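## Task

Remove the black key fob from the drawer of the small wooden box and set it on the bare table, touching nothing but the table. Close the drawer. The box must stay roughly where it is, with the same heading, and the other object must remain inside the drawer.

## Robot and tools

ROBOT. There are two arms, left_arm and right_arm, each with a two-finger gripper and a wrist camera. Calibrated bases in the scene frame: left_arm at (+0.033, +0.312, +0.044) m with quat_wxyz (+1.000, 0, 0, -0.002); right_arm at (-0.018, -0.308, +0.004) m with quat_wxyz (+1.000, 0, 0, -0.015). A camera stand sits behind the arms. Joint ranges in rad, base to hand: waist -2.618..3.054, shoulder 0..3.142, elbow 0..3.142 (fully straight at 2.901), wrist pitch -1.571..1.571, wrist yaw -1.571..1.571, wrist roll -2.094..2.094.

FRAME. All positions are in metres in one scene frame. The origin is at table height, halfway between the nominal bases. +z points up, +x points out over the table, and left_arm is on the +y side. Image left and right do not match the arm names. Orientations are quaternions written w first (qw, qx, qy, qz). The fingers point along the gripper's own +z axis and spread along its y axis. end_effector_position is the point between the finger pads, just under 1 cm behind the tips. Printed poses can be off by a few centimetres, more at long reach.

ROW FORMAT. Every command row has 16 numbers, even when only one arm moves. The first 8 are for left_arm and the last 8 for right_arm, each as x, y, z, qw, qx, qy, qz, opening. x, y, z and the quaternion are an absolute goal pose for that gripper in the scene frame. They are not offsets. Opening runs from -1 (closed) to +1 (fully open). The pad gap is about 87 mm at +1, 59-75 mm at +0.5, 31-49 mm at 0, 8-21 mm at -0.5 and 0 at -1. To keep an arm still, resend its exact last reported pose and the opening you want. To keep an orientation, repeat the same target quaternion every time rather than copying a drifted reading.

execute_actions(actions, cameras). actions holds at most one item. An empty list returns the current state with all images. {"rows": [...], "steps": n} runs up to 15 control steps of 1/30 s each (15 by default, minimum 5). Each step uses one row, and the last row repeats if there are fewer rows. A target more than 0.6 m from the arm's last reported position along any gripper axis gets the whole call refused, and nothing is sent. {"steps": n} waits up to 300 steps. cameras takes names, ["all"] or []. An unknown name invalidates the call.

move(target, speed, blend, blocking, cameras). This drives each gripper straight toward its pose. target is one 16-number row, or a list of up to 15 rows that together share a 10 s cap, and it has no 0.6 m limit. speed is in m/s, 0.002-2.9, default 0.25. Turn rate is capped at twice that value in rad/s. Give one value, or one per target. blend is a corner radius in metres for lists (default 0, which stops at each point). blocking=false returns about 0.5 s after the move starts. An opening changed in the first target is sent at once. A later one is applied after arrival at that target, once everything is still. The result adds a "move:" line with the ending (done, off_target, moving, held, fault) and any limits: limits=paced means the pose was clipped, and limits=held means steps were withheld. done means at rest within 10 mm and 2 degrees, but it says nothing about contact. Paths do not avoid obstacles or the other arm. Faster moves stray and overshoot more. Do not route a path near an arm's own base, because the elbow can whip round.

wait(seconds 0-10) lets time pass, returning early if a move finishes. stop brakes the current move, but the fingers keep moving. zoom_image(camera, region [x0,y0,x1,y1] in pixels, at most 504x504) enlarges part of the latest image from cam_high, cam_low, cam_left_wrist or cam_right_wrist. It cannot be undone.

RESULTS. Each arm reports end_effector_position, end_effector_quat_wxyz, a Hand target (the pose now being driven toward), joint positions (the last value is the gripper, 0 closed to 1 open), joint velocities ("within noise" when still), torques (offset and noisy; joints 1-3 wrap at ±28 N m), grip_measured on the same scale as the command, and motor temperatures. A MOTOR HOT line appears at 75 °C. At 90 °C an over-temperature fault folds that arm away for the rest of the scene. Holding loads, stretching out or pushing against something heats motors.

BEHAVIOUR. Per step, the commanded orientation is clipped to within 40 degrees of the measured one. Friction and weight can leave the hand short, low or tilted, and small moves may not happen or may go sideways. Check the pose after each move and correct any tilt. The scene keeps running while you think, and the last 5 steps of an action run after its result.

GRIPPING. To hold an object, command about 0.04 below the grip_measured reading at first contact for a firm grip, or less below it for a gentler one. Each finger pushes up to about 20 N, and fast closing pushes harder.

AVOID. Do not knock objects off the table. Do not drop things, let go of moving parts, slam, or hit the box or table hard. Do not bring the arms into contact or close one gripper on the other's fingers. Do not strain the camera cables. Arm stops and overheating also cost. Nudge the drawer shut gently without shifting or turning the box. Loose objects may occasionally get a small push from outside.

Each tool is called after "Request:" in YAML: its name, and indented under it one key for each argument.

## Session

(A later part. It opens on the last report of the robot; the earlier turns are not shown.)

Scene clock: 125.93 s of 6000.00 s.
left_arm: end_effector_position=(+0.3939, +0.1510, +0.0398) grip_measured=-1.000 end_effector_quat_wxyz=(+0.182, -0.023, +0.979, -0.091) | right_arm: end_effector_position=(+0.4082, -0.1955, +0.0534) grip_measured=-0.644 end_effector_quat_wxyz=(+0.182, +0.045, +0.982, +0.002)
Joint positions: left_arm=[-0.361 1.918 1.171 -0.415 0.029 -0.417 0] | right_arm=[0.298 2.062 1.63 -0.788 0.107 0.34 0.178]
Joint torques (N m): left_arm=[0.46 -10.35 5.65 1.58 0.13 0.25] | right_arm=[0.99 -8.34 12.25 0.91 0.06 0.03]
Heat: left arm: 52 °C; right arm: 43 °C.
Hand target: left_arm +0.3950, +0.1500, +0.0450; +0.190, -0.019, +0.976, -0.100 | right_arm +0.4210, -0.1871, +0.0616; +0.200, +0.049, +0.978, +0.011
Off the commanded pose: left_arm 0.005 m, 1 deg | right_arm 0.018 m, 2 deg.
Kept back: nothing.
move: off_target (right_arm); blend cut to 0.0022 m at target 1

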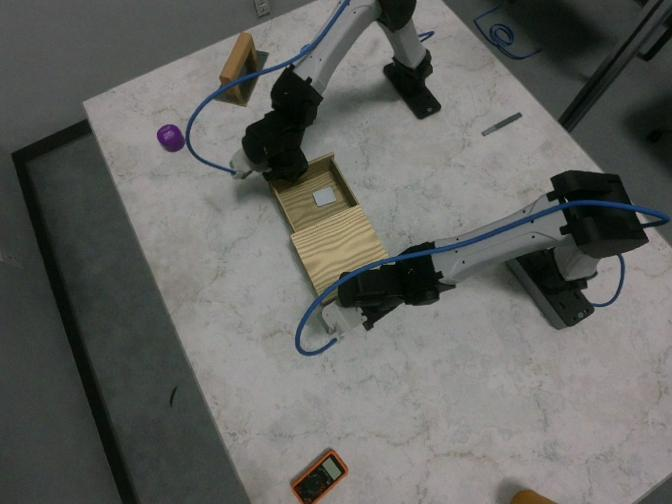

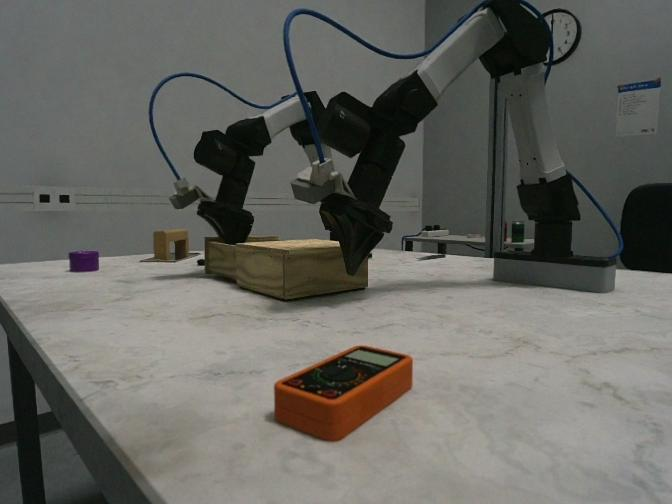

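Request:
move:
  target:
    - [0.395,0.15,0.045,0.19,-0.019,0.976,-0.10,-1,0.430,-0.212,0.0612,0.20,0.0491,0.979,0.0108,-1]
    - [0.395,0.15,0.045,0.19,-0.019,0.976,-0.10,-1,0.430,-0.190,0.0600,0.20,0.0491,0.979,0.0108,-1]
  speed: 0.04
  blend: [0.002,0]
  cameras: ["cam_high","cam_low"]

Request:
zoom_image:
  camera: "cam_low"
  region: [180, 225, 280, 305]

Request:
zoom_image:
  camera: "cam_high"
  region: [255, 135, 375, 255]

Scene clock: 127.93 s of 6000.00 s.
left_arm: end_effector_position=(+0.3939, +0.1510, +0.0398) grip_measured=-1.000 end_effector_quat_wxyz=(+0.182, -0.023, +0.979, -0.091) | right_arm: end_effector_position=(+0.4192, -0.1982, +0.0539) grip_measured=-0.644 end_effector_quat_wxyz=(+0.187, +0.045, +0.981, +0.001)
Joint positions: left_arm=[-0.361 1.918 1.171 -0.415 0.029 -0.417 0] | right_arm=[0.287 2.091 1.673 -0.791 0.109 0.329 0.178]
Joint torques (N m): left_arm=[0.43 -10.4 5.64 1.58 0.12 0.26] | right_arm=[0.94 -8.44 11.99 0.84 -0.03 0.01]
Heat: left arm: 52 °C; right arm: 43 °C.
Hand target: left_arm +0.3950, +0.1500, +0.0450; +0.190, -0.019, +0.976, -0.100 | right_arm +0.4296, -0.1901, +0.0602; +0.200, +0.049, +0.978, +0.011
Off the commanded pose: left_arm 0.005 m, 1 deg | right_arm 0.015 m, 2 deg.
Kept back: nothing.
move: off_target (right_arm)

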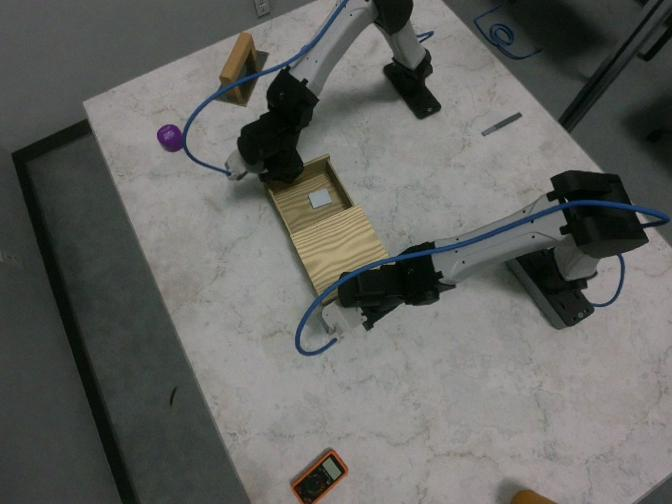

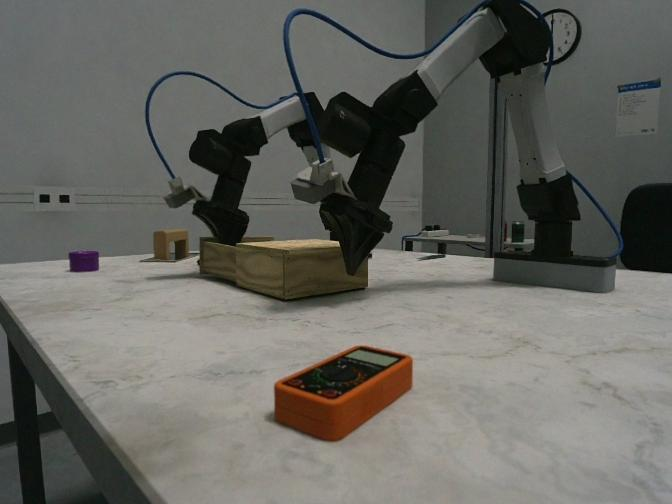

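Scaled by 5.040 from the camera's image (finer frame: 960x720).

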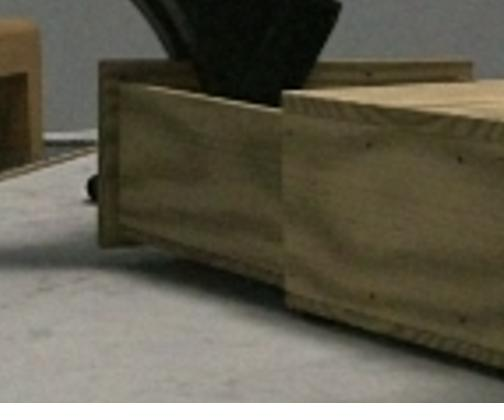

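Scaled by 4.200 from the camera's image (finer frame: 960x720).

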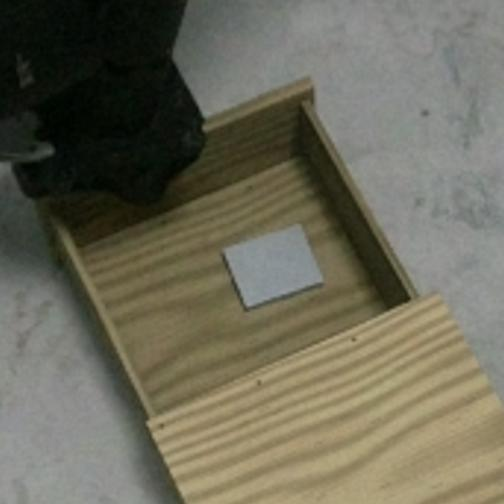

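Request:
move:
  target:
    - [0.395,0.15,0.045,0.19,-0.019,0.976,-0.10,-1,0.4185,-0.214,0.0600,0.20,0.0491,0.979,0.0108,-1]
  speed: 0.04

Scene clock: 129.17 s of 6000.00 s.
left_arm: end_effector_position=(+0.3939, +0.1510, +0.0398) grip_measured=-1.000 end_effector_quat_wxyz=(+0.182, -0.023, +0.979, -0.091) | right_arm: end_effector_position=(+0.4155, -0.2075, +0.0471) grip_measured=-0.644 end_effector_quat_wxyz=(+0.181, +0.050, +0.982, +0.008)
Joint positions: left_arm=[-0.361 1.918 1.171 -0.415 0.029 -0.417 0] | right_arm=[0.26 2.081 1.632 -0.768 0.083 0.316 0.178]
Joint torques (N m): left_arm=[0.43 -10.36 5.67 1.58 0.13 0.25] | right_arm=[-1.16 -12.52 6.26 0.95 0.08 -0.3]
Heat: left arm: 52 °C; right arm: 43 °C.
Hand target: left_arm +0.3950, +0.1500, +0.0450; +0.190, -0.019, +0.976, -0.100 | right_arm +0.4185, -0.2139, +0.0598; +0.200, +0.049, +0.979, +0.010
Off the commanded pose: left_arm 0.005 m, 1 deg | right_arm 0.015 m, 2 deg.
Kept back: nothing.
move: off_target (right_arm)

Request:
move:
  target:
    - [0.395,0.15,0.045,0.19,-0.019,0.976,-0.10,-1,0.428,-0.2225,0.103,0.215,0.0491,0.975,0.0108,-1]
    - [0.395,0.15,0.045,0.19,-0.019,0.976,-0.10,-1,0.4243,-0.2225,0.065,0.20,0.0491,0.979,0.0108,-1]
  speed: 0.04

Request:
move:
  target:
    - [0.395,0.15,0.045,0.19,-0.019,0.976,-0.10,-1,0.4258,-0.2225,0.0607,0.20,0.0491,0.979,0.0108,-1]
    - [0.395,0.15,0.045,0.19,-0.019,0.976,-0.10,-1,0.4258,-0.187,0.0607,0.20,0.0491,0.979,0.0108,-1]
  speed: 0.04
  blend: [0.002,0]
  cameras: ["cam_high","cam_low"]

Request:
zoom_image:
  camera: "cam_low"
  region: [180, 225, 280, 305]

Request:
zoom_image:
  camera: "cam_high"
  region: [255, 135, 375, 255]

Scene clock: 132.50 s of 6000.00 s.
left_arm: end_effector_position=(+0.3939, +0.1510, +0.0398) grip_measured=-1.000 end_effector_quat_wxyz=(+0.182, -0.023, +0.979, -0.091) | right_arm: end_effector_position=(+0.4155, -0.2222, +0.0531) grip_measured=-0.644 end_effector_quat_wxyz=(+0.175, +0.047, +0.984, +0.000)
Joint positions: left_arm=[-0.361 1.918 1.171 -0.415 0.029 -0.417 0] | right_arm=[0.231 2.078 1.655 -0.807 0.084 0.283 0.178]
Joint torques (N m): left_arm=[0.42 -10.36 5.64 1.57 0.11 0.26] | right_arm=[-0.66 -11.48 7.54 1.02 -0.06 -0.23]
Heat: left arm: 53 °C; right arm: 43 °C.
Hand target: left_arm +0.3950, +0.1500, +0.0450; +0.190, -0.019, +0.976, -0.100 | right_arm +0.4241, -0.2226, +0.0654; +0.200, +0.049, +0.979, +0.010
Off the commanded pose: left_arm 0.005 m, 1 deg | right_arm 0.015 m, 3 deg.
Kept back: nothing.
move: off_target (right_arm)

Scene clock: 133.80 s of 6000.00 s.
left_arm: end_effector_position=(+0.3939, +0.1510, +0.0398) grip_measured=-1.000 end_effector_quat_wxyz=(+0.182, -0.023, +0.979, -0.091) | right_arm: end_effector_position=(+0.4127, -0.1957, +0.0532) grip_measured=-0.644 end_effector_quat_wxyz=(+0.182, +0.044, +0.982, +0.002)
Joint positions: left_arm=[-0.361 1.918 1.171 -0.415 0.029 -0.417 0] | right_arm=[0.295 2.078 1.653 -0.794 0.105 0.335 0.178]
Joint torques (N m): left_arm=[0.4 -10.36 5.65 1.57 0.13 0.26] | right_arm=[0.94 -8.31 12.23 0.93 0.08 0.03]
Heat: left arm: 53 °C; right arm: 43 °C.
Hand target: left_arm +0.3950, +0.1500, +0.0450; +0.190, -0.019, +0.976, -0.100 | right_arm +0.4252, -0.1870, +0.0611; +0.200, +0.049, +0.978, +0.011
Off the commanded pose: left_arm 0.005 m, 1 deg | right_arm 0.017 m, 2 deg.
Kept back: nothing.
move: off_target (right_arm)

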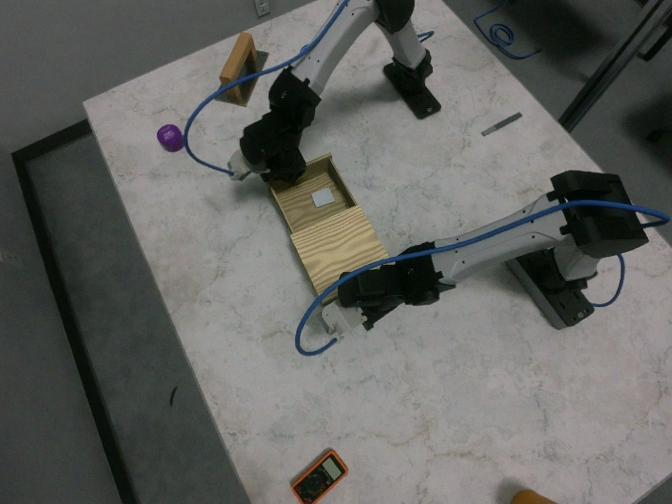

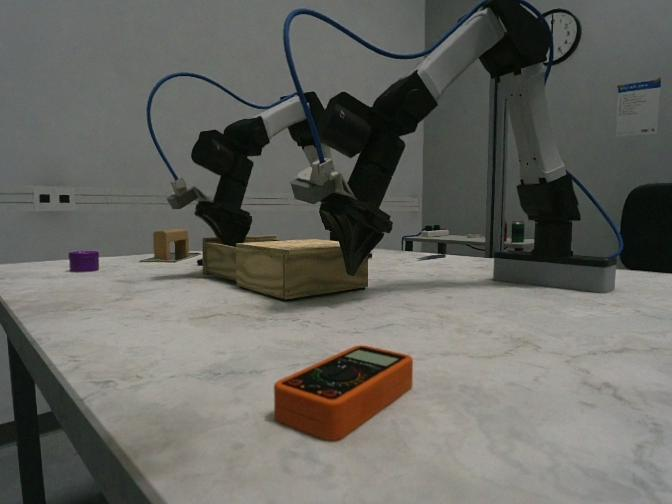

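Scaled by 5.040 from the camera's image (finer frame: 960x720).

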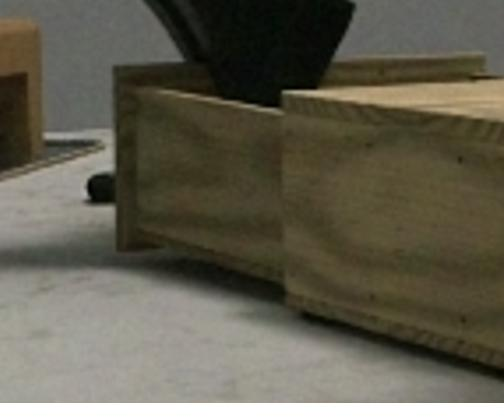

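Scaled by 4.200 from the camera's image (finer frame: 960x720).

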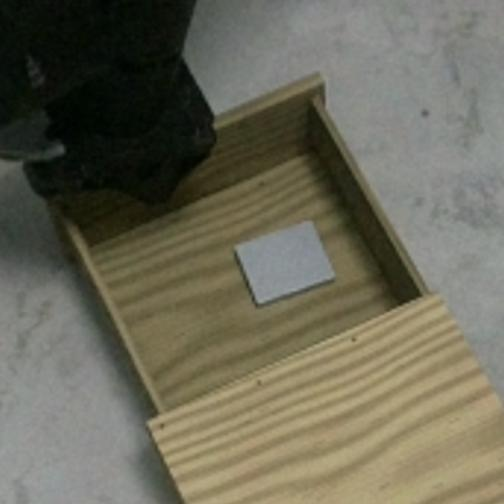

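Request:
move:
  target:
    - [0.395,0.15,0.045,0.19,-0.019,0.976,-0.10,-1,0.4262,-0.168,0.0612,0.20,0.0491,0.979,0.0108,-1]
  speed: 0.04
  cameras: ["cam_high","cam_low"]

Request:
zoom_image:
  camera: "cam_low"
  region: [180, 225, 280, 305]

Request:
zoom_image:
  camera: "cam_high"
  region: [255, 135, 375, 255]

Scene clock: 134.83 s of 6000.00 s.
left_arm: end_effector_position=(+0.3939, +0.1510, +0.0398) grip_measured=-1.000 end_effector_quat_wxyz=(+0.182, -0.023, +0.979, -0.091) | right_arm: end_effector_position=(+0.4143, -0.1940, +0.0560) grip_measured=-0.644 end_effector_quat_wxyz=(+0.184, +0.042, +0.982, -0.022)
Joint positions: left_arm=[-0.361 1.918 1.171 -0.415 0.029 -0.417 0] | right_arm=[0.318 2.096 1.691 -0.827 0.16 0.345 0.178]
Joint torques (N m): left_arm=[0.4 -10.32 5.65 1.57 0.12 0.26] | right_arm=[2.77 -8.2 12.12 1.01 -0.33 0.36]
Heat: left arm: 53 °C; right arm: 43 °C.
Hand target: left_arm +0.3950, +0.1500, +0.0450; +0.190, -0.019, +0.976, -0.100 | right_arm +0.4247, -0.1686, +0.0619; +0.200, +0.048, +0.979, +0.011
Off the commanded pose: left_arm 0.005 m, 1 deg | right_arm 0.029 m, 4 deg.
Kept back: nothing.
move: off_target (right_arm)

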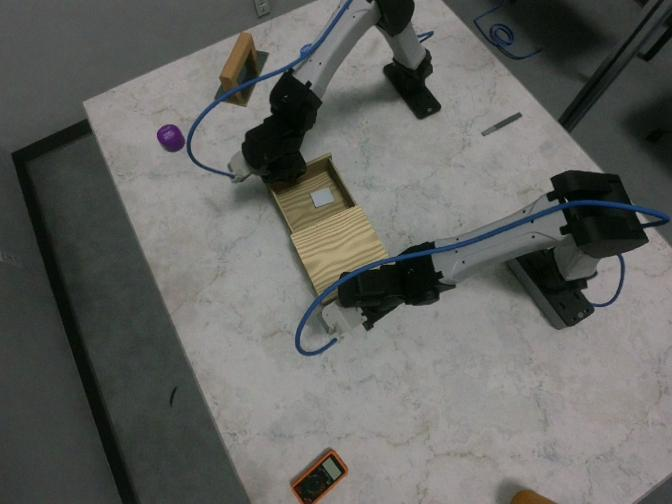

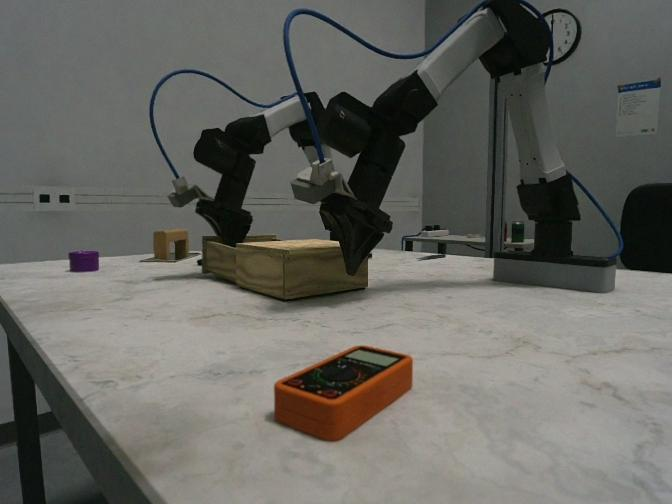

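Scaled by 5.040 from the camera's image (finer frame: 960x720).

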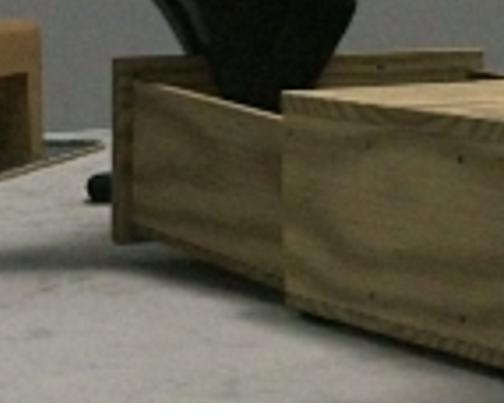

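Scaled by 4.200 from the camera's image (finer frame: 960x720).

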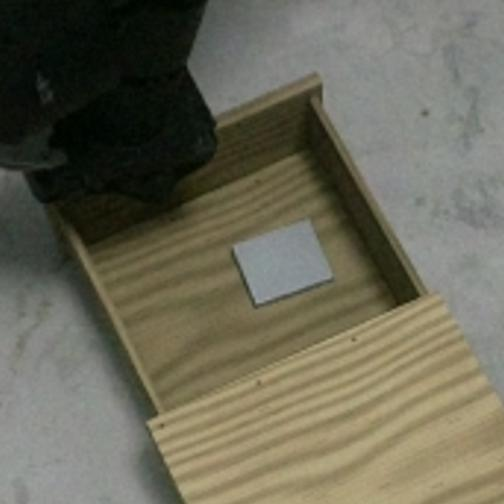

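Request:
move:
  target:
    - [0.395,0.124,0.045,0.19,-0.019,0.976,-0.10,-1,0.4262,-0.168,0.0612,0.20,0.052,0.978,0.03,-1]
    - [0.395,0.115,0.045,0.19,-0.019,0.976,-0.10,-1,0.4272,-0.145,0.0625,0.20,0.055,0.977,0.045,-1]
  speed: 0.05
  cameras: ["cam_high","cam_low"]

Request:
zoom_image:
  camera: "cam_low"
  region: [180, 225, 280, 305]

Request:
zoom_image:
  camera: "cam_high"
  region: [255, 135, 375, 255]

Scene clock: 137.23 s of 6000.00 s.
left_arm: end_effector_position=(+0.3888, +0.1303, +0.0438) grip_measured=-1.000 end_effector_quat_wxyz=(+0.185, -0.019, +0.979, -0.085) | right_arm: end_effector_position=(+0.4143, -0.1925, +0.0571) grip_measured=-0.644 end_effector_quat_wxyz=(+0.185, +0.046, +0.981, -0.024)
Joint positions: left_arm=[-0.425 1.922 1.196 -0.435 -0.008 -0.467 0] | right_arm=[0.323 2.096 1.696 -0.833 0.166 0.358 0.178]
Joint torques (N m): left_arm=[-1.66 -7.28 8.81 1.61 0.13 -0.08] | right_arm=[4.34 -7.99 12.51 1.15 -0.91 0.71]
Heat: left arm: 53 °C; right arm: 43 °C.
Hand target: left_arm +0.3944, +0.1152, +0.0453; +0.190, -0.019, +0.976, -0.100 | right_arm +0.4235, -0.1467, +0.0649; +0.198, +0.052, +0.978, +0.044
Off the commanded pose: left_arm 0.017 m, 2 deg | right_arm 0.050 m, 8 deg.
Kept back: nothing.
move: off_target (left_arm, right_arm)

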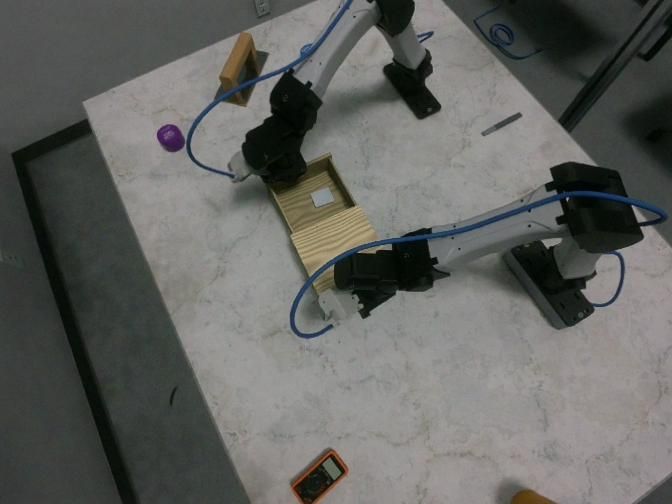

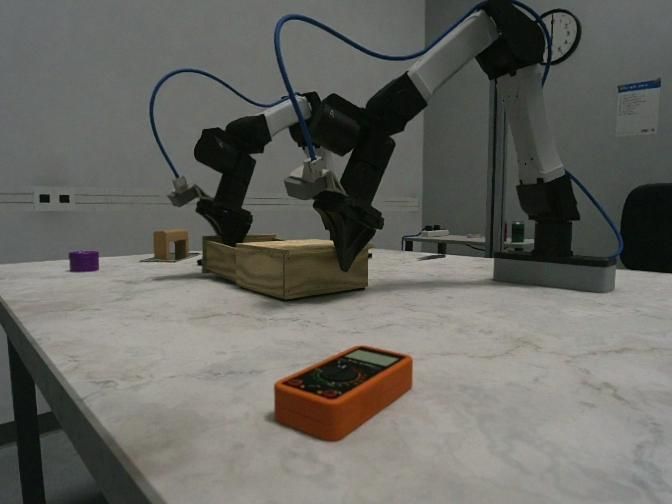

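Scaled by 5.040 from the camera's image (finer frame: 960x720).

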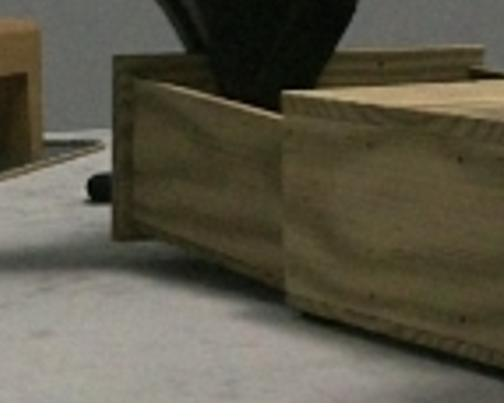

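Scaled by 4.200 from the camera's image (finer frame: 960x720).

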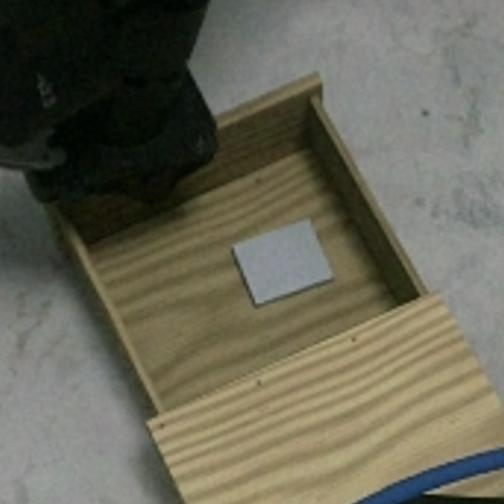

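Request:
move:
  target:
    - [0.395,0.15,0.045,0.19,-0.019,0.976,-0.10,-1,0.428,-0.2225,0.07,0.20,0.0525,0.978,0.028,-1]
    - [0.395,0.15,0.045,0.19,-0.019,0.976,-0.10,-1,0.428,-0.2225,0.103,0.215,0.0525,0.975,0.028,-1]
    - [0.395,0.15,0.045,0.19,-0.019,0.976,-0.10,-1,0.4243,-0.2225,0.0645,0.20,0.0525,0.978,0.028,-1]
  speed: 0.04
  cameras: []

Request:
move:
  target:
    - [0.395,0.15,0.045,0.19,-0.019,0.976,-0.10,-1,0.4256,-0.189,0.0625,0.20,0.0525,0.978,0.028,-1]
  speed: 0.04
  cameras: ["cam_high","cam_low"]

Request:
zoom_image:
  camera: "cam_low"
  region: [180, 225, 280, 305]

Request:
zoom_image:
  camera: "cam_high"
  region: [255, 135, 375, 255]

Scene clock: 143.10 s of 6000.00 s.
left_arm: end_effector_position=(+0.3933, +0.1507, +0.0383) grip_measured=-1.000 end_effector_quat_wxyz=(+0.180, -0.022, +0.979, -0.090) | right_arm: end_effector_position=(+0.4161, -0.2258, +0.0527) grip_measured=-0.643 end_effector_quat_wxyz=(+0.176, +0.053, +0.983, +0.012)
Joint positions: left_arm=[-0.362 1.922 1.171 -0.415 0.029 -0.417 0] | right_arm=[0.213 2.07 1.64 -0.791 0.059 0.281 0.179]
Joint torques (N m): left_arm=[0.54 -10.71 5.61 1.58 0.13 0.24] | right_arm=[-0.29 -11.38 7.61 1.05 -0.16 -0.17]
Motor temperatures (°C): left_arm=[26 55 44 36 25 27 23] | right_arm=[25 44 37 32 28 29 29]
Heat: left arm: 55 °C; right arm: 44 °C.
Hand target: left_arm +0.3950, +0.1500, +0.0449; +0.190, -0.019, +0.977, -0.100 | right_arm +0.4240, -0.2227, +0.0648; +0.200, +0.052, +0.978, +0.028
Off the commanded pose: left_arm 0.007 m, 2 deg | right_arm 0.015 m, 3 deg.
Kept back: nothing.
move: off_target (right_arm)

Scene clock: 144.30 s of 6000.00 s.
left_arm: end_effector_position=(+0.3933, +0.1507, +0.0383) grip_measured=-1.000 end_effector_quat_wxyz=(+0.180, -0.022, +0.979, -0.090) | right_arm: end_effector_position=(+0.4109, -0.1967, +0.0529) grip_measured=-0.643 end_effector_quat_wxyz=(+0.177, +0.047, +0.983, +0.018)
Joint positions: left_arm=[-0.362 1.922 1.171 -0.415 0.029 -0.417 0] | right_arm=[0.279 2.07 1.64 -0.788 0.067 0.333 0.179]
Joint torques (N m): left_arm=[0.53 -10.73 5.61 1.58 0.13 0.27] | right_arm=[0.76 -8.98 11.79 0.99 0.05 -0.05]
Motor temperatures (°C): left_arm=[26 55 44 36 25 27 23] | right_arm=[25 44 37 32 28 29 29]
Heat: left arm: 55 °C; right arm: 44 °C.
Hand target: left_arm +0.3950, +0.1500, +0.0449; +0.190, -0.019, +0.977, -0.100 | right_arm +0.4249, -0.1891, +0.0630; +0.200, +0.052, +0.978, +0.028
Off the commanded pose: left_arm 0.007 m, 2 deg | right_arm 0.019 m, 3 deg.
Kept back: nothing.
move: off_target (right_arm)

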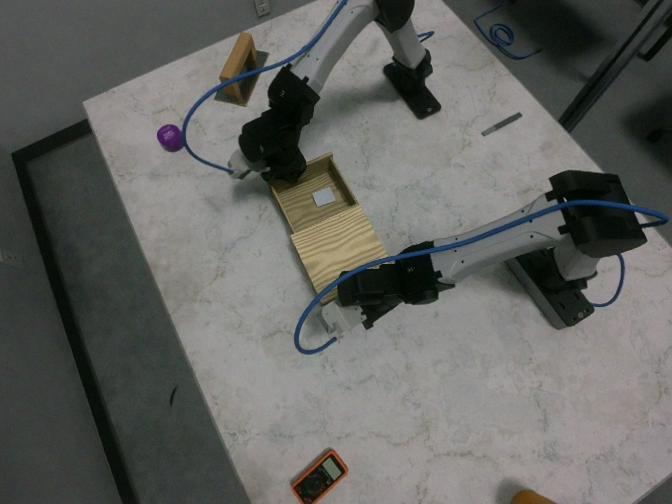

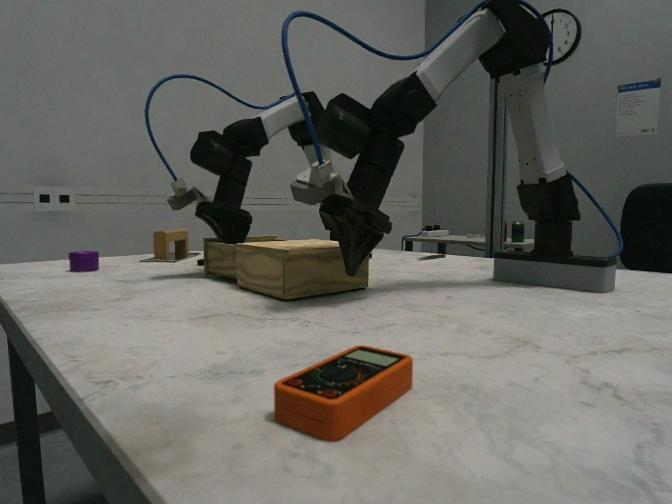

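Scaled by 5.040 from the camera's image (finer frame: 960x720).

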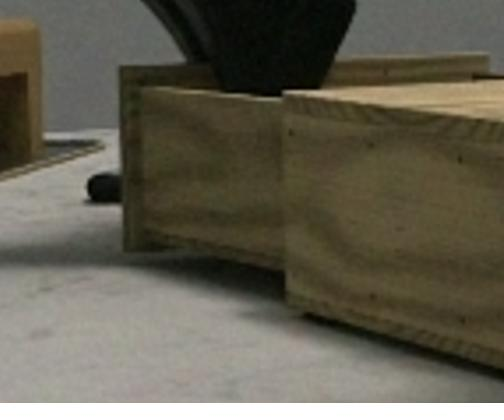

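Scaled by 4.200 from the camera's image (finer frame: 960x720).

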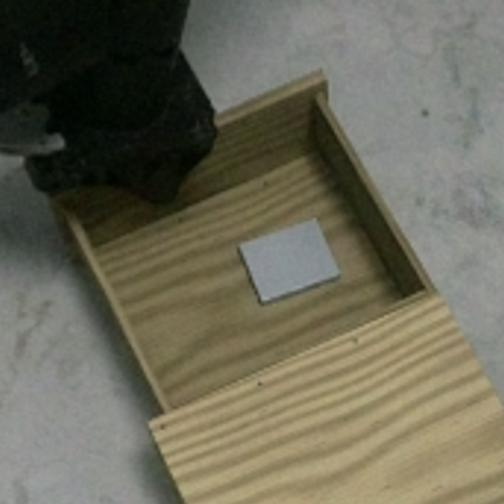

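Request:
move:
  target:
    - [0.395,0.15,0.045,0.19,-0.019,0.976,-0.10,-1,0.4275,-0.212,0.0605,0.20,0.0525,0.978,0.024,-1]
    - [0.395,0.15,0.045,0.19,-0.019,0.976,-0.10,-1,0.4275,-0.185,0.0605,0.20,0.0525,0.978,0.028,-1]
  speed: 0.04
  blend: [0.002,0]
  cameras: ["cam_high","cam_low"]

Request:
zoom_image:
  camera: "cam_low"
  region: [180, 225, 280, 305]

Request:
zoom_image:
  camera: "cam_high"
  region: [255, 135, 375, 255]

Scene clock: 146.23 s of 6000.00 s.
left_arm: end_effector_position=(+0.3933, +0.1507, +0.0383) grip_measured=-1.000 end_effector_quat_wxyz=(+0.180, -0.022, +0.979, -0.090) | right_arm: end_effector_position=(+0.4131, -0.1949, +0.0535) grip_measured=-0.643 end_effector_quat_wxyz=(+0.181, +0.049, +0.982, +0.017)
Joint positions: left_arm=[-0.362 1.922 1.171 -0.415 0.029 -0.417 0] | right_arm=[0.284 2.075 1.648 -0.787 0.075 0.339 0.179]
Joint torques (N m): left_arm=[0.54 -10.71 5.63 1.56 0.12 0.26] | right_arm=[0.99 -8.35 11.88 0.97 -0.01 0.05]
Motor temperatures (°C): left_arm=[26 56 44 36 25 27 23] | right_arm=[25 44 37 32 28 29 29]
Heat: left arm: 56 °C; right arm: 44 °C.
Hand target: left_arm +0.3950, +0.1500, +0.0449; +0.190, -0.019, +0.977, -0.100 | right_arm +0.4268, -0.1852, +0.0610; +0.200, +0.052, +0.978, +0.028
Off the commanded pose: left_arm 0.007 m, 2 deg | right_arm 0.019 m, 3 deg.
Kept back: nothing.
move: off_target (right_arm)

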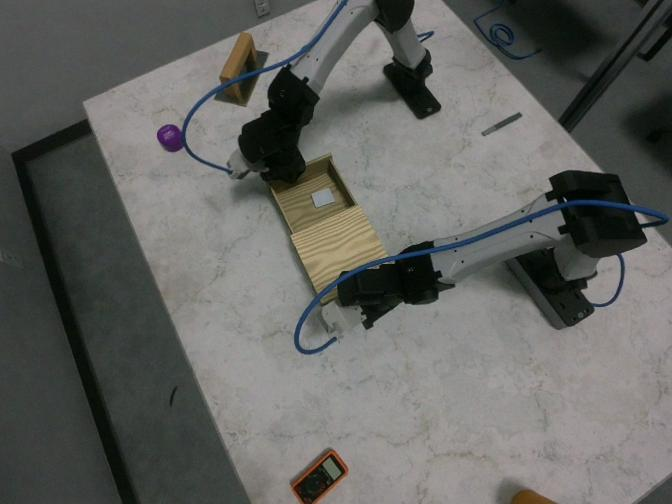

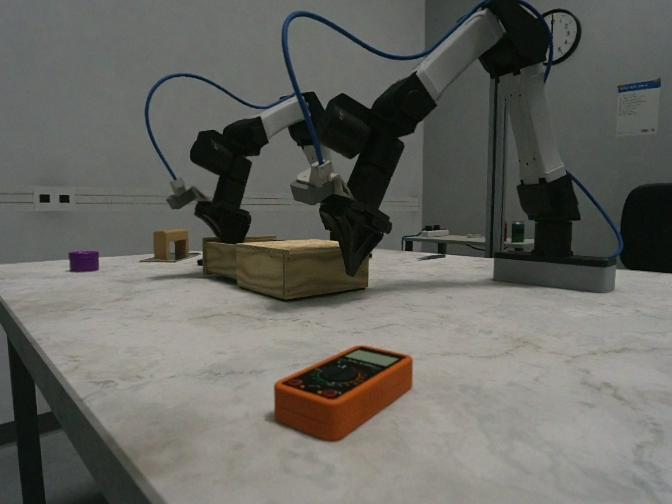

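Scaled by 5.040 from the camera's image (finer frame: 960x720).

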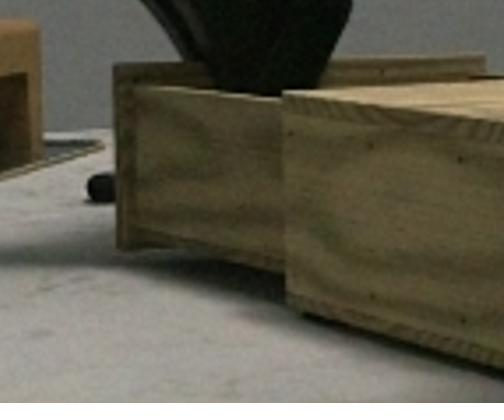

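Scaled by 4.200 from the camera's image (finer frame: 960x720).

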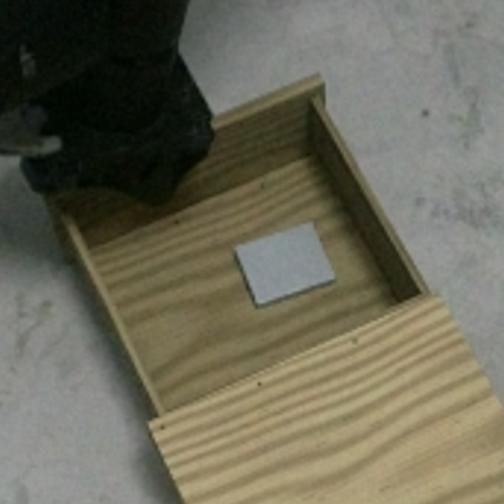

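Request:
move:
  target:
    - [0.395,0.15,0.045,0.19,-0.019,0.976,-0.10,-1,0.4280,-0.212,0.0585,0.20,0.050,0.978,0.012,-1]
    - [0.395,0.15,0.045,0.19,-0.019,0.976,-0.10,-1,0.4285,-0.185,0.0575,0.20,0.050,0.978,0.019,-1]
  speed: 0.04
  blend: [0.002,0]
  cameras: ["cam_high","cam_low"]

Request:
zoom_image:
  camera: "cam_low"
  region: [180, 225, 280, 305]

Request:
zoom_image:
  camera: "cam_high"
  region: [255, 135, 375, 255]

Scene clock: 148.27 s of 6000.00 s.
left_arm: end_effector_position=(+0.3933, +0.1507, +0.0383) grip_measured=-1.000 end_effector_quat_wxyz=(+0.180, -0.022, +0.979, -0.090) | right_arm: end_effector_position=(+0.4136, -0.1951, +0.0495) grip_measured=-0.643 end_effector_quat_wxyz=(+0.179, +0.046, +0.983, +0.007)
Joint positions: left_arm=[-0.362 1.922 1.171 -0.415 0.029 -0.417 0] | right_arm=[0.29 2.087 1.652 -0.787 0.093 0.338 0.179]
Joint torques (N m): left_arm=[0.53 -10.77 5.61 1.57 0.12 0.25] | right_arm=[1.02 -8.36 12.23 0.96 0.02 0.01]
Motor temperatures (°C): left_arm=[26 57 44 36 25 27 23] | right_arm=[25 44 37 32 28 29 29]
Heat: left arm: 57 °C; right arm: 44 °C.
Hand target: left_arm +0.3950, +0.1500, +0.0449; +0.190, -0.019, +0.977, -0.100 | right_arm +0.4277, -0.1852, +0.0579; +0.200, +0.050, +0.978, +0.019
Off the commanded pose: left_arm 0.007 m, 2 deg | right_arm 0.020 m, 3 deg.
Kept back: nothing.
move: off_target (right_arm)

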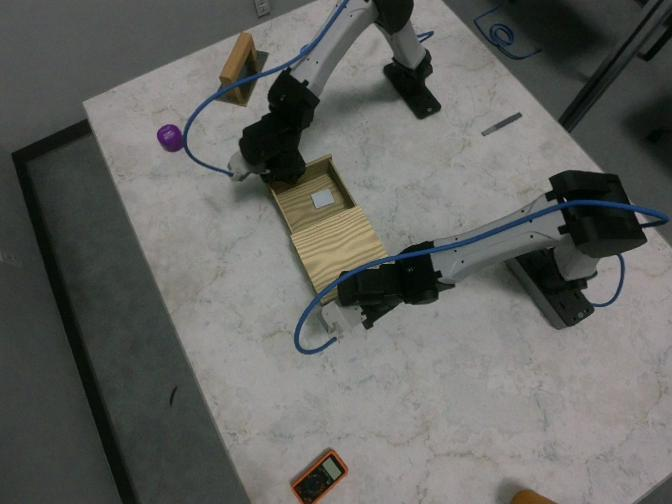

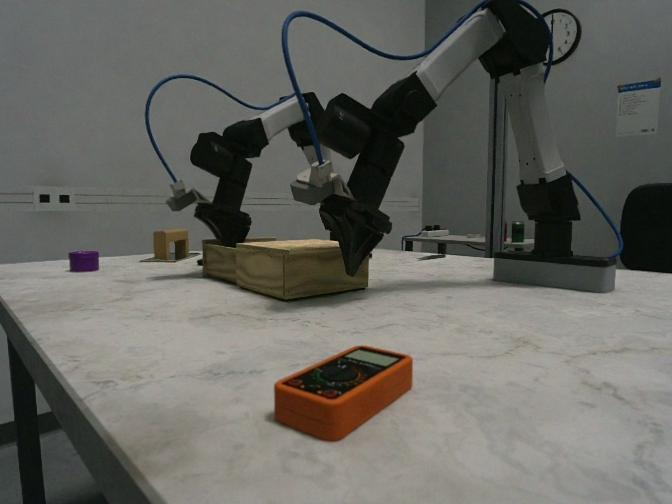

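Scaled by 5.040 from the camera's image (finer frame: 960x720).

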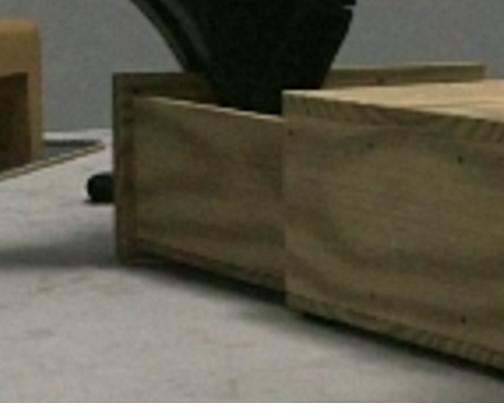

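Scaled by 4.200 from the camera's image (finer frame: 960x720).

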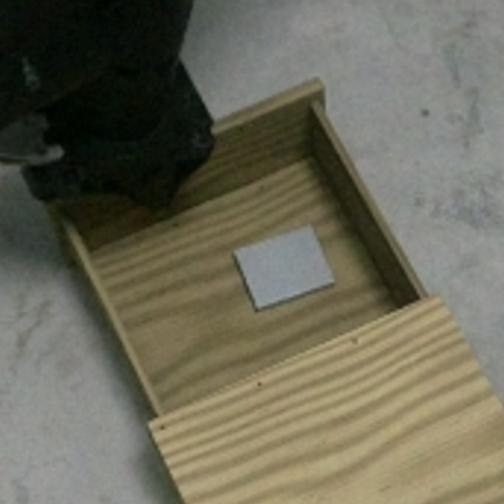

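Request:
move:
  target:
    - [0.395,0.15,0.045,0.19,-0.019,0.976,-0.10,-1,0.4285,-0.208,0.0605,0.20,0.0525,0.978,0.028,-1]
    - [0.395,0.15,0.045,0.19,-0.019,0.976,-0.10,-1,0.4285,-0.185,0.0605,0.20,0.0525,0.978,0.028,-1]
  speed: 0.04
  blend: [0.002,0]
  cameras: ["cam_high","cam_low"]

Request:
zoom_image:
  camera: "cam_low"
  region: [180, 225, 280, 305]

Request:
zoom_image:
  camera: "cam_high"
  region: [255, 135, 375, 255]

Scene clock: 150.00 s of 6000.00 s.
left_arm: end_effector_position=(+0.3933, +0.1507, +0.0383) grip_measured=-1.000 end_effector_quat_wxyz=(+0.180, -0.022, +0.979, -0.090) | right_arm: end_effector_position=(+0.4137, -0.1956, +0.0495) grip_measured=-0.643 end_effector_quat_wxyz=(+0.178, +0.049, +0.983, +0.012)
Joint positions: left_arm=[-0.362 1.922 1.171 -0.415 0.029 -0.417 0] | right_arm=[0.285 2.087 1.652 -0.787 0.083 0.339 0.179]
Joint torques (N m): left_arm=[0.5 -10.7 5.59 1.58 0.13 0.25] | right_arm=[0.72 -8.99 12.19 0.95 -0.08 -0.03]
Motor temperatures (°C): left_arm=[26 57 44 36 25 27 23] | right_arm=[25 44 37 32 28 29 29]
Heat: left arm: 57 °C; right arm: 44 °C.
Hand target: left_arm +0.3950, +0.1500, +0.0449; +0.190, -0.019, +0.977, -0.100 | right_arm +0.4277, -0.1852, +0.0609; +0.200, +0.052, +0.978, +0.028
Off the commanded pose: left_arm 0.007 m, 2 deg | right_arm 0.021 m, 3 deg.
Kept back: nothing.
move: off_target (right_arm)

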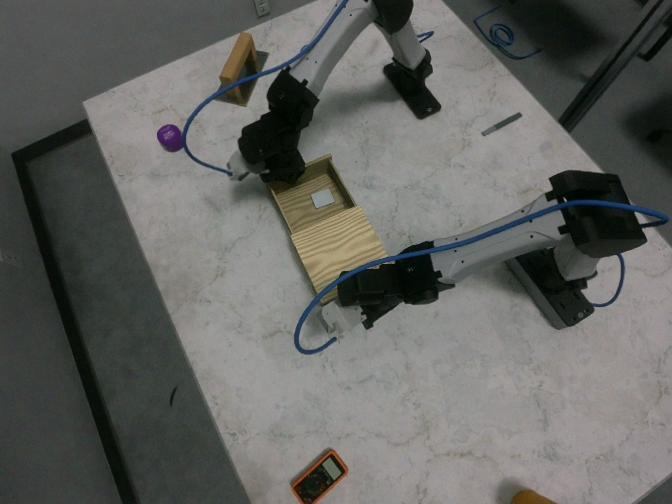

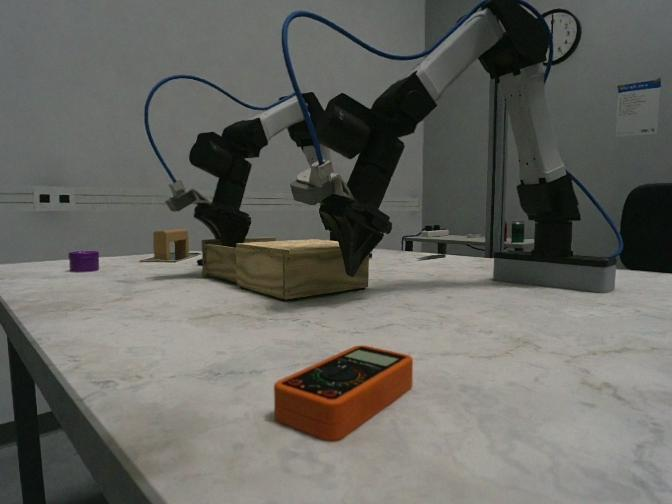

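Scaled by 5.040 from the camera's image (finer frame: 960x720).

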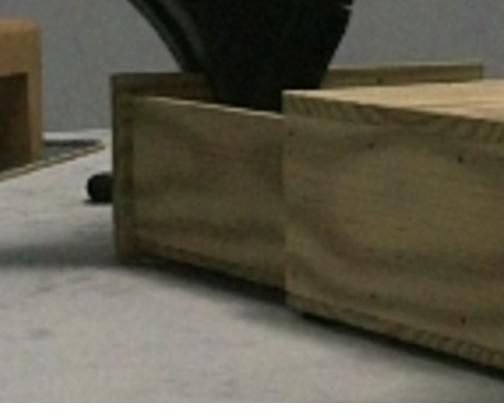

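Scaled by 4.200 from the camera's image (finer frame: 960x720).

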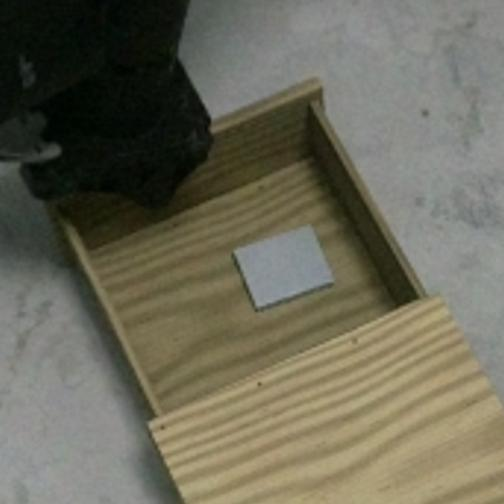

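Request:
move:
  target:
    - [0.395,0.15,0.045,0.19,-0.019,0.976,-0.10,-1,0.4285,-0.209,0.0605,0.20,0.0555,0.977,0.042,-1]
    - [0.395,0.15,0.045,0.19,-0.019,0.976,-0.10,-1,0.4285,-0.168,0.0605,0.20,0.056,0.977,0.046,-1]
  speed: 0.04
  blend: [0.002,0]
  cameras: ["cam_high","cam_low"]

Request:
zoom_image:
  camera: "cam_low"
  region: [180, 225, 280, 305]

Request:
zoom_image:
  camera: "cam_high"
  region: [255, 135, 375, 255]

Scene clock: 152.20 s of 6000.00 s.
left_arm: end_effector_position=(+0.3933, +0.1507, +0.0383) grip_measured=-1.000 end_effector_quat_wxyz=(+0.180, -0.022, +0.979, -0.090) | right_arm: end_effector_position=(+0.4150, -0.1921, +0.0516) grip_measured=-0.643 end_effector_quat_wxyz=(+0.180, +0.063, +0.981, +0.014)
Joint positions: left_arm=[-0.362 1.922 1.171 -0.415 0.029 -0.417 0] | right_arm=[0.29 2.087 1.659 -0.789 0.086 0.374 0.178]
Joint torques (N m): left_arm=[0.5 -10.67 5.57 1.57 0.13 0.25] | right_arm=[2.62 -8.61 12.33 1.07 -0.37 0.01]
Motor temperatures (°C): left_arm=[26 58 44 36 25 27 23] | right_arm=[25 44 37 32 28 29 29]
Heat: left arm: 58 °C; right arm: 44 °C.
Hand target: left_arm +0.3950, +0.1500, +0.0449; +0.190, -0.019, +0.977, -0.100 | right_arm +0.4270, -0.1684, +0.0612; +0.200, +0.055, +0.977, +0.046
Off the commanded pose: left_arm 0.007 m, 2 deg | right_arm 0.029 m, 4 deg.
Kept back: nothing.
move: off_target (right_arm)

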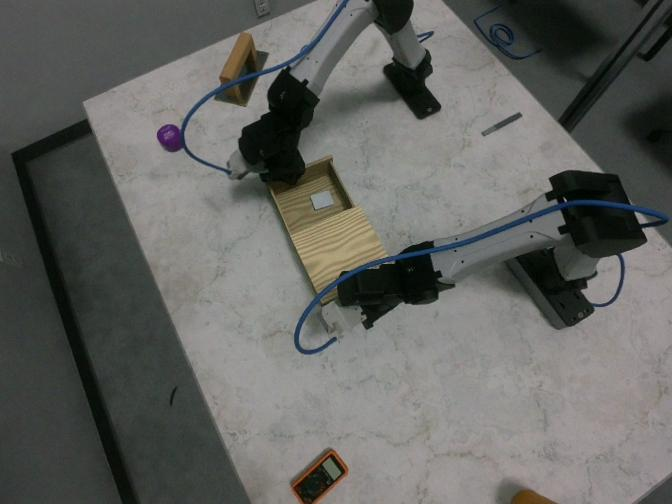

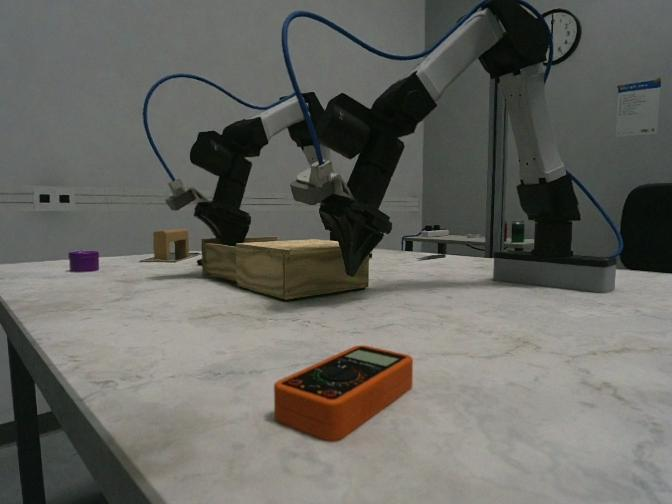

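Scaled by 5.040 from the camera's image (finer frame: 960x720).

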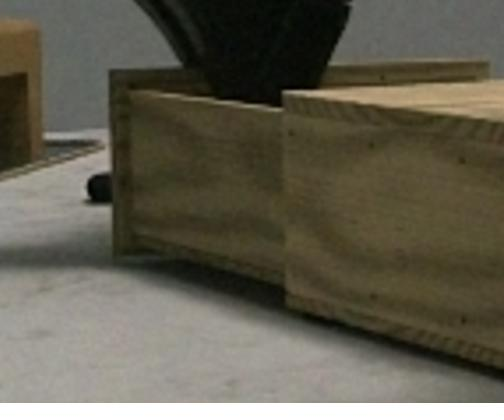

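Scaled by 4.200 from the camera's image (finer frame: 960x720).

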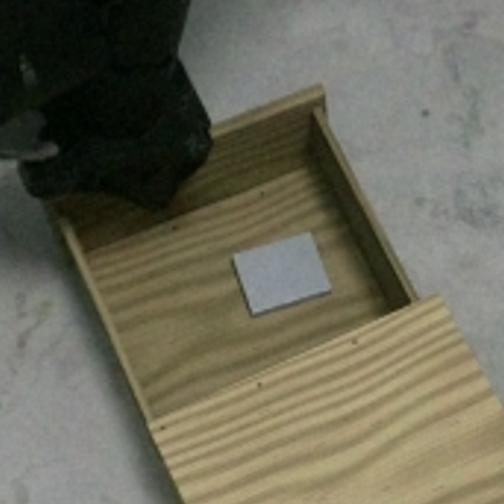

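Request:
move:
  target:
    - [0.395,0.15,0.045,0.19,-0.019,0.976,-0.10,-1,0.4265,-0.211,0.0605,0.20,0.047,0.977,0.044,-1]
    - [0.395,0.15,0.045,0.19,-0.019,0.976,-0.10,-1,0.4265,-0.188,0.0605,0.20,0.047,0.977,0.046,-1]
  speed: 0.04
  blend: [0.002,0]
  cameras: ["cam_high","cam_low"]

Request:
zoom_image:
  camera: "cam_low"
  region: [180, 225, 280, 305]

Request:
zoom_image:
  camera: "cam_high"
  region: [255, 135, 375, 255]

Scene clock: 154.63 s of 6000.00 s.
left_arm: end_effector_position=(+0.3933, +0.1507, +0.0383) grip_measured=-1.000 end_effector_quat_wxyz=(+0.180, -0.022, +0.979, -0.090) | right_arm: end_effector_position=(+0.4155, -0.1960, +0.0483) grip_measured=-0.643 end_effector_quat_wxyz=(+0.176, +0.042, +0.983, +0.033)
Joint positions: left_arm=[-0.362 1.922 1.171 -0.415 0.029 -0.417 0] | right_arm=[0.266 2.087 1.645 -0.77 0.033 0.314 0.178]
Joint torques (N m): left_arm=[0.54 -10.69 5.63 1.57 0.13 0.25] | right_arm=[0.84 -10.26 9.77 1.06 -0.06 0.04]
Motor temperatures (°C): left_arm=[26 59 44 36 25 27 23] | right_arm=[25 44 37 32 28 29 29]
Heat: left arm: 59 °C; right arm: 44 °C.
Hand target: left_arm +0.3950, +0.1500, +0.0449; +0.190, -0.019, +0.977, -0.100 | right_arm +0.4260, -0.1881, +0.0608; +0.200, +0.047, +0.978, +0.046
Off the commanded pose: left_arm 0.007 m, 2 deg | right_arm 0.018 m, 3 deg.
Kept back: nothing.
move: off_target (right_arm)

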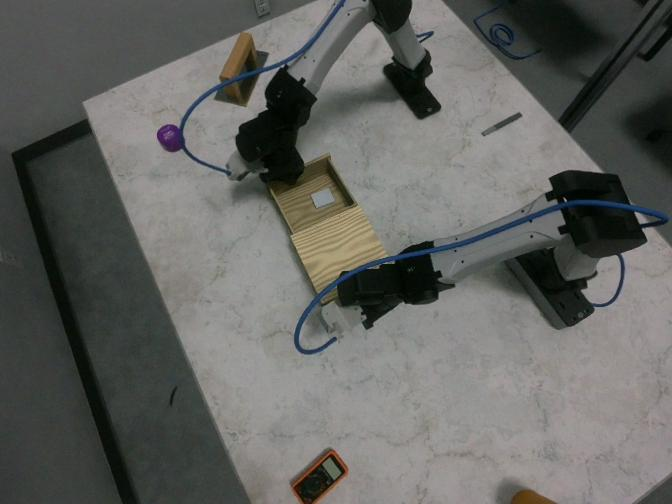

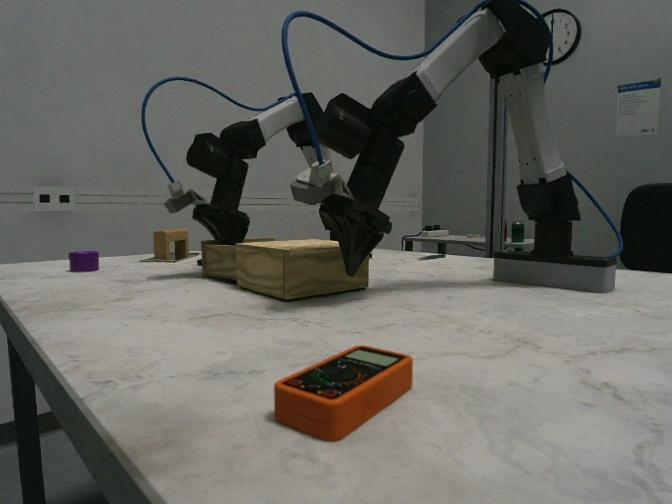

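Scaled by 5.040 from the camera's image (finer frame: 960x720).

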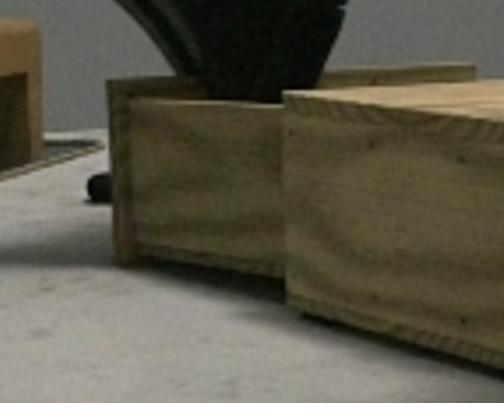

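Scaled by 4.200 from the camera's image (finer frame: 960x720).

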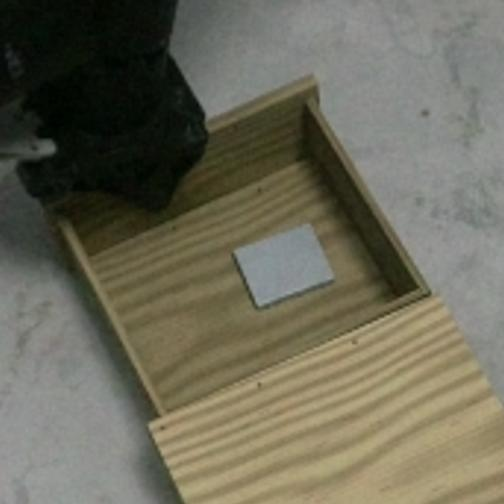

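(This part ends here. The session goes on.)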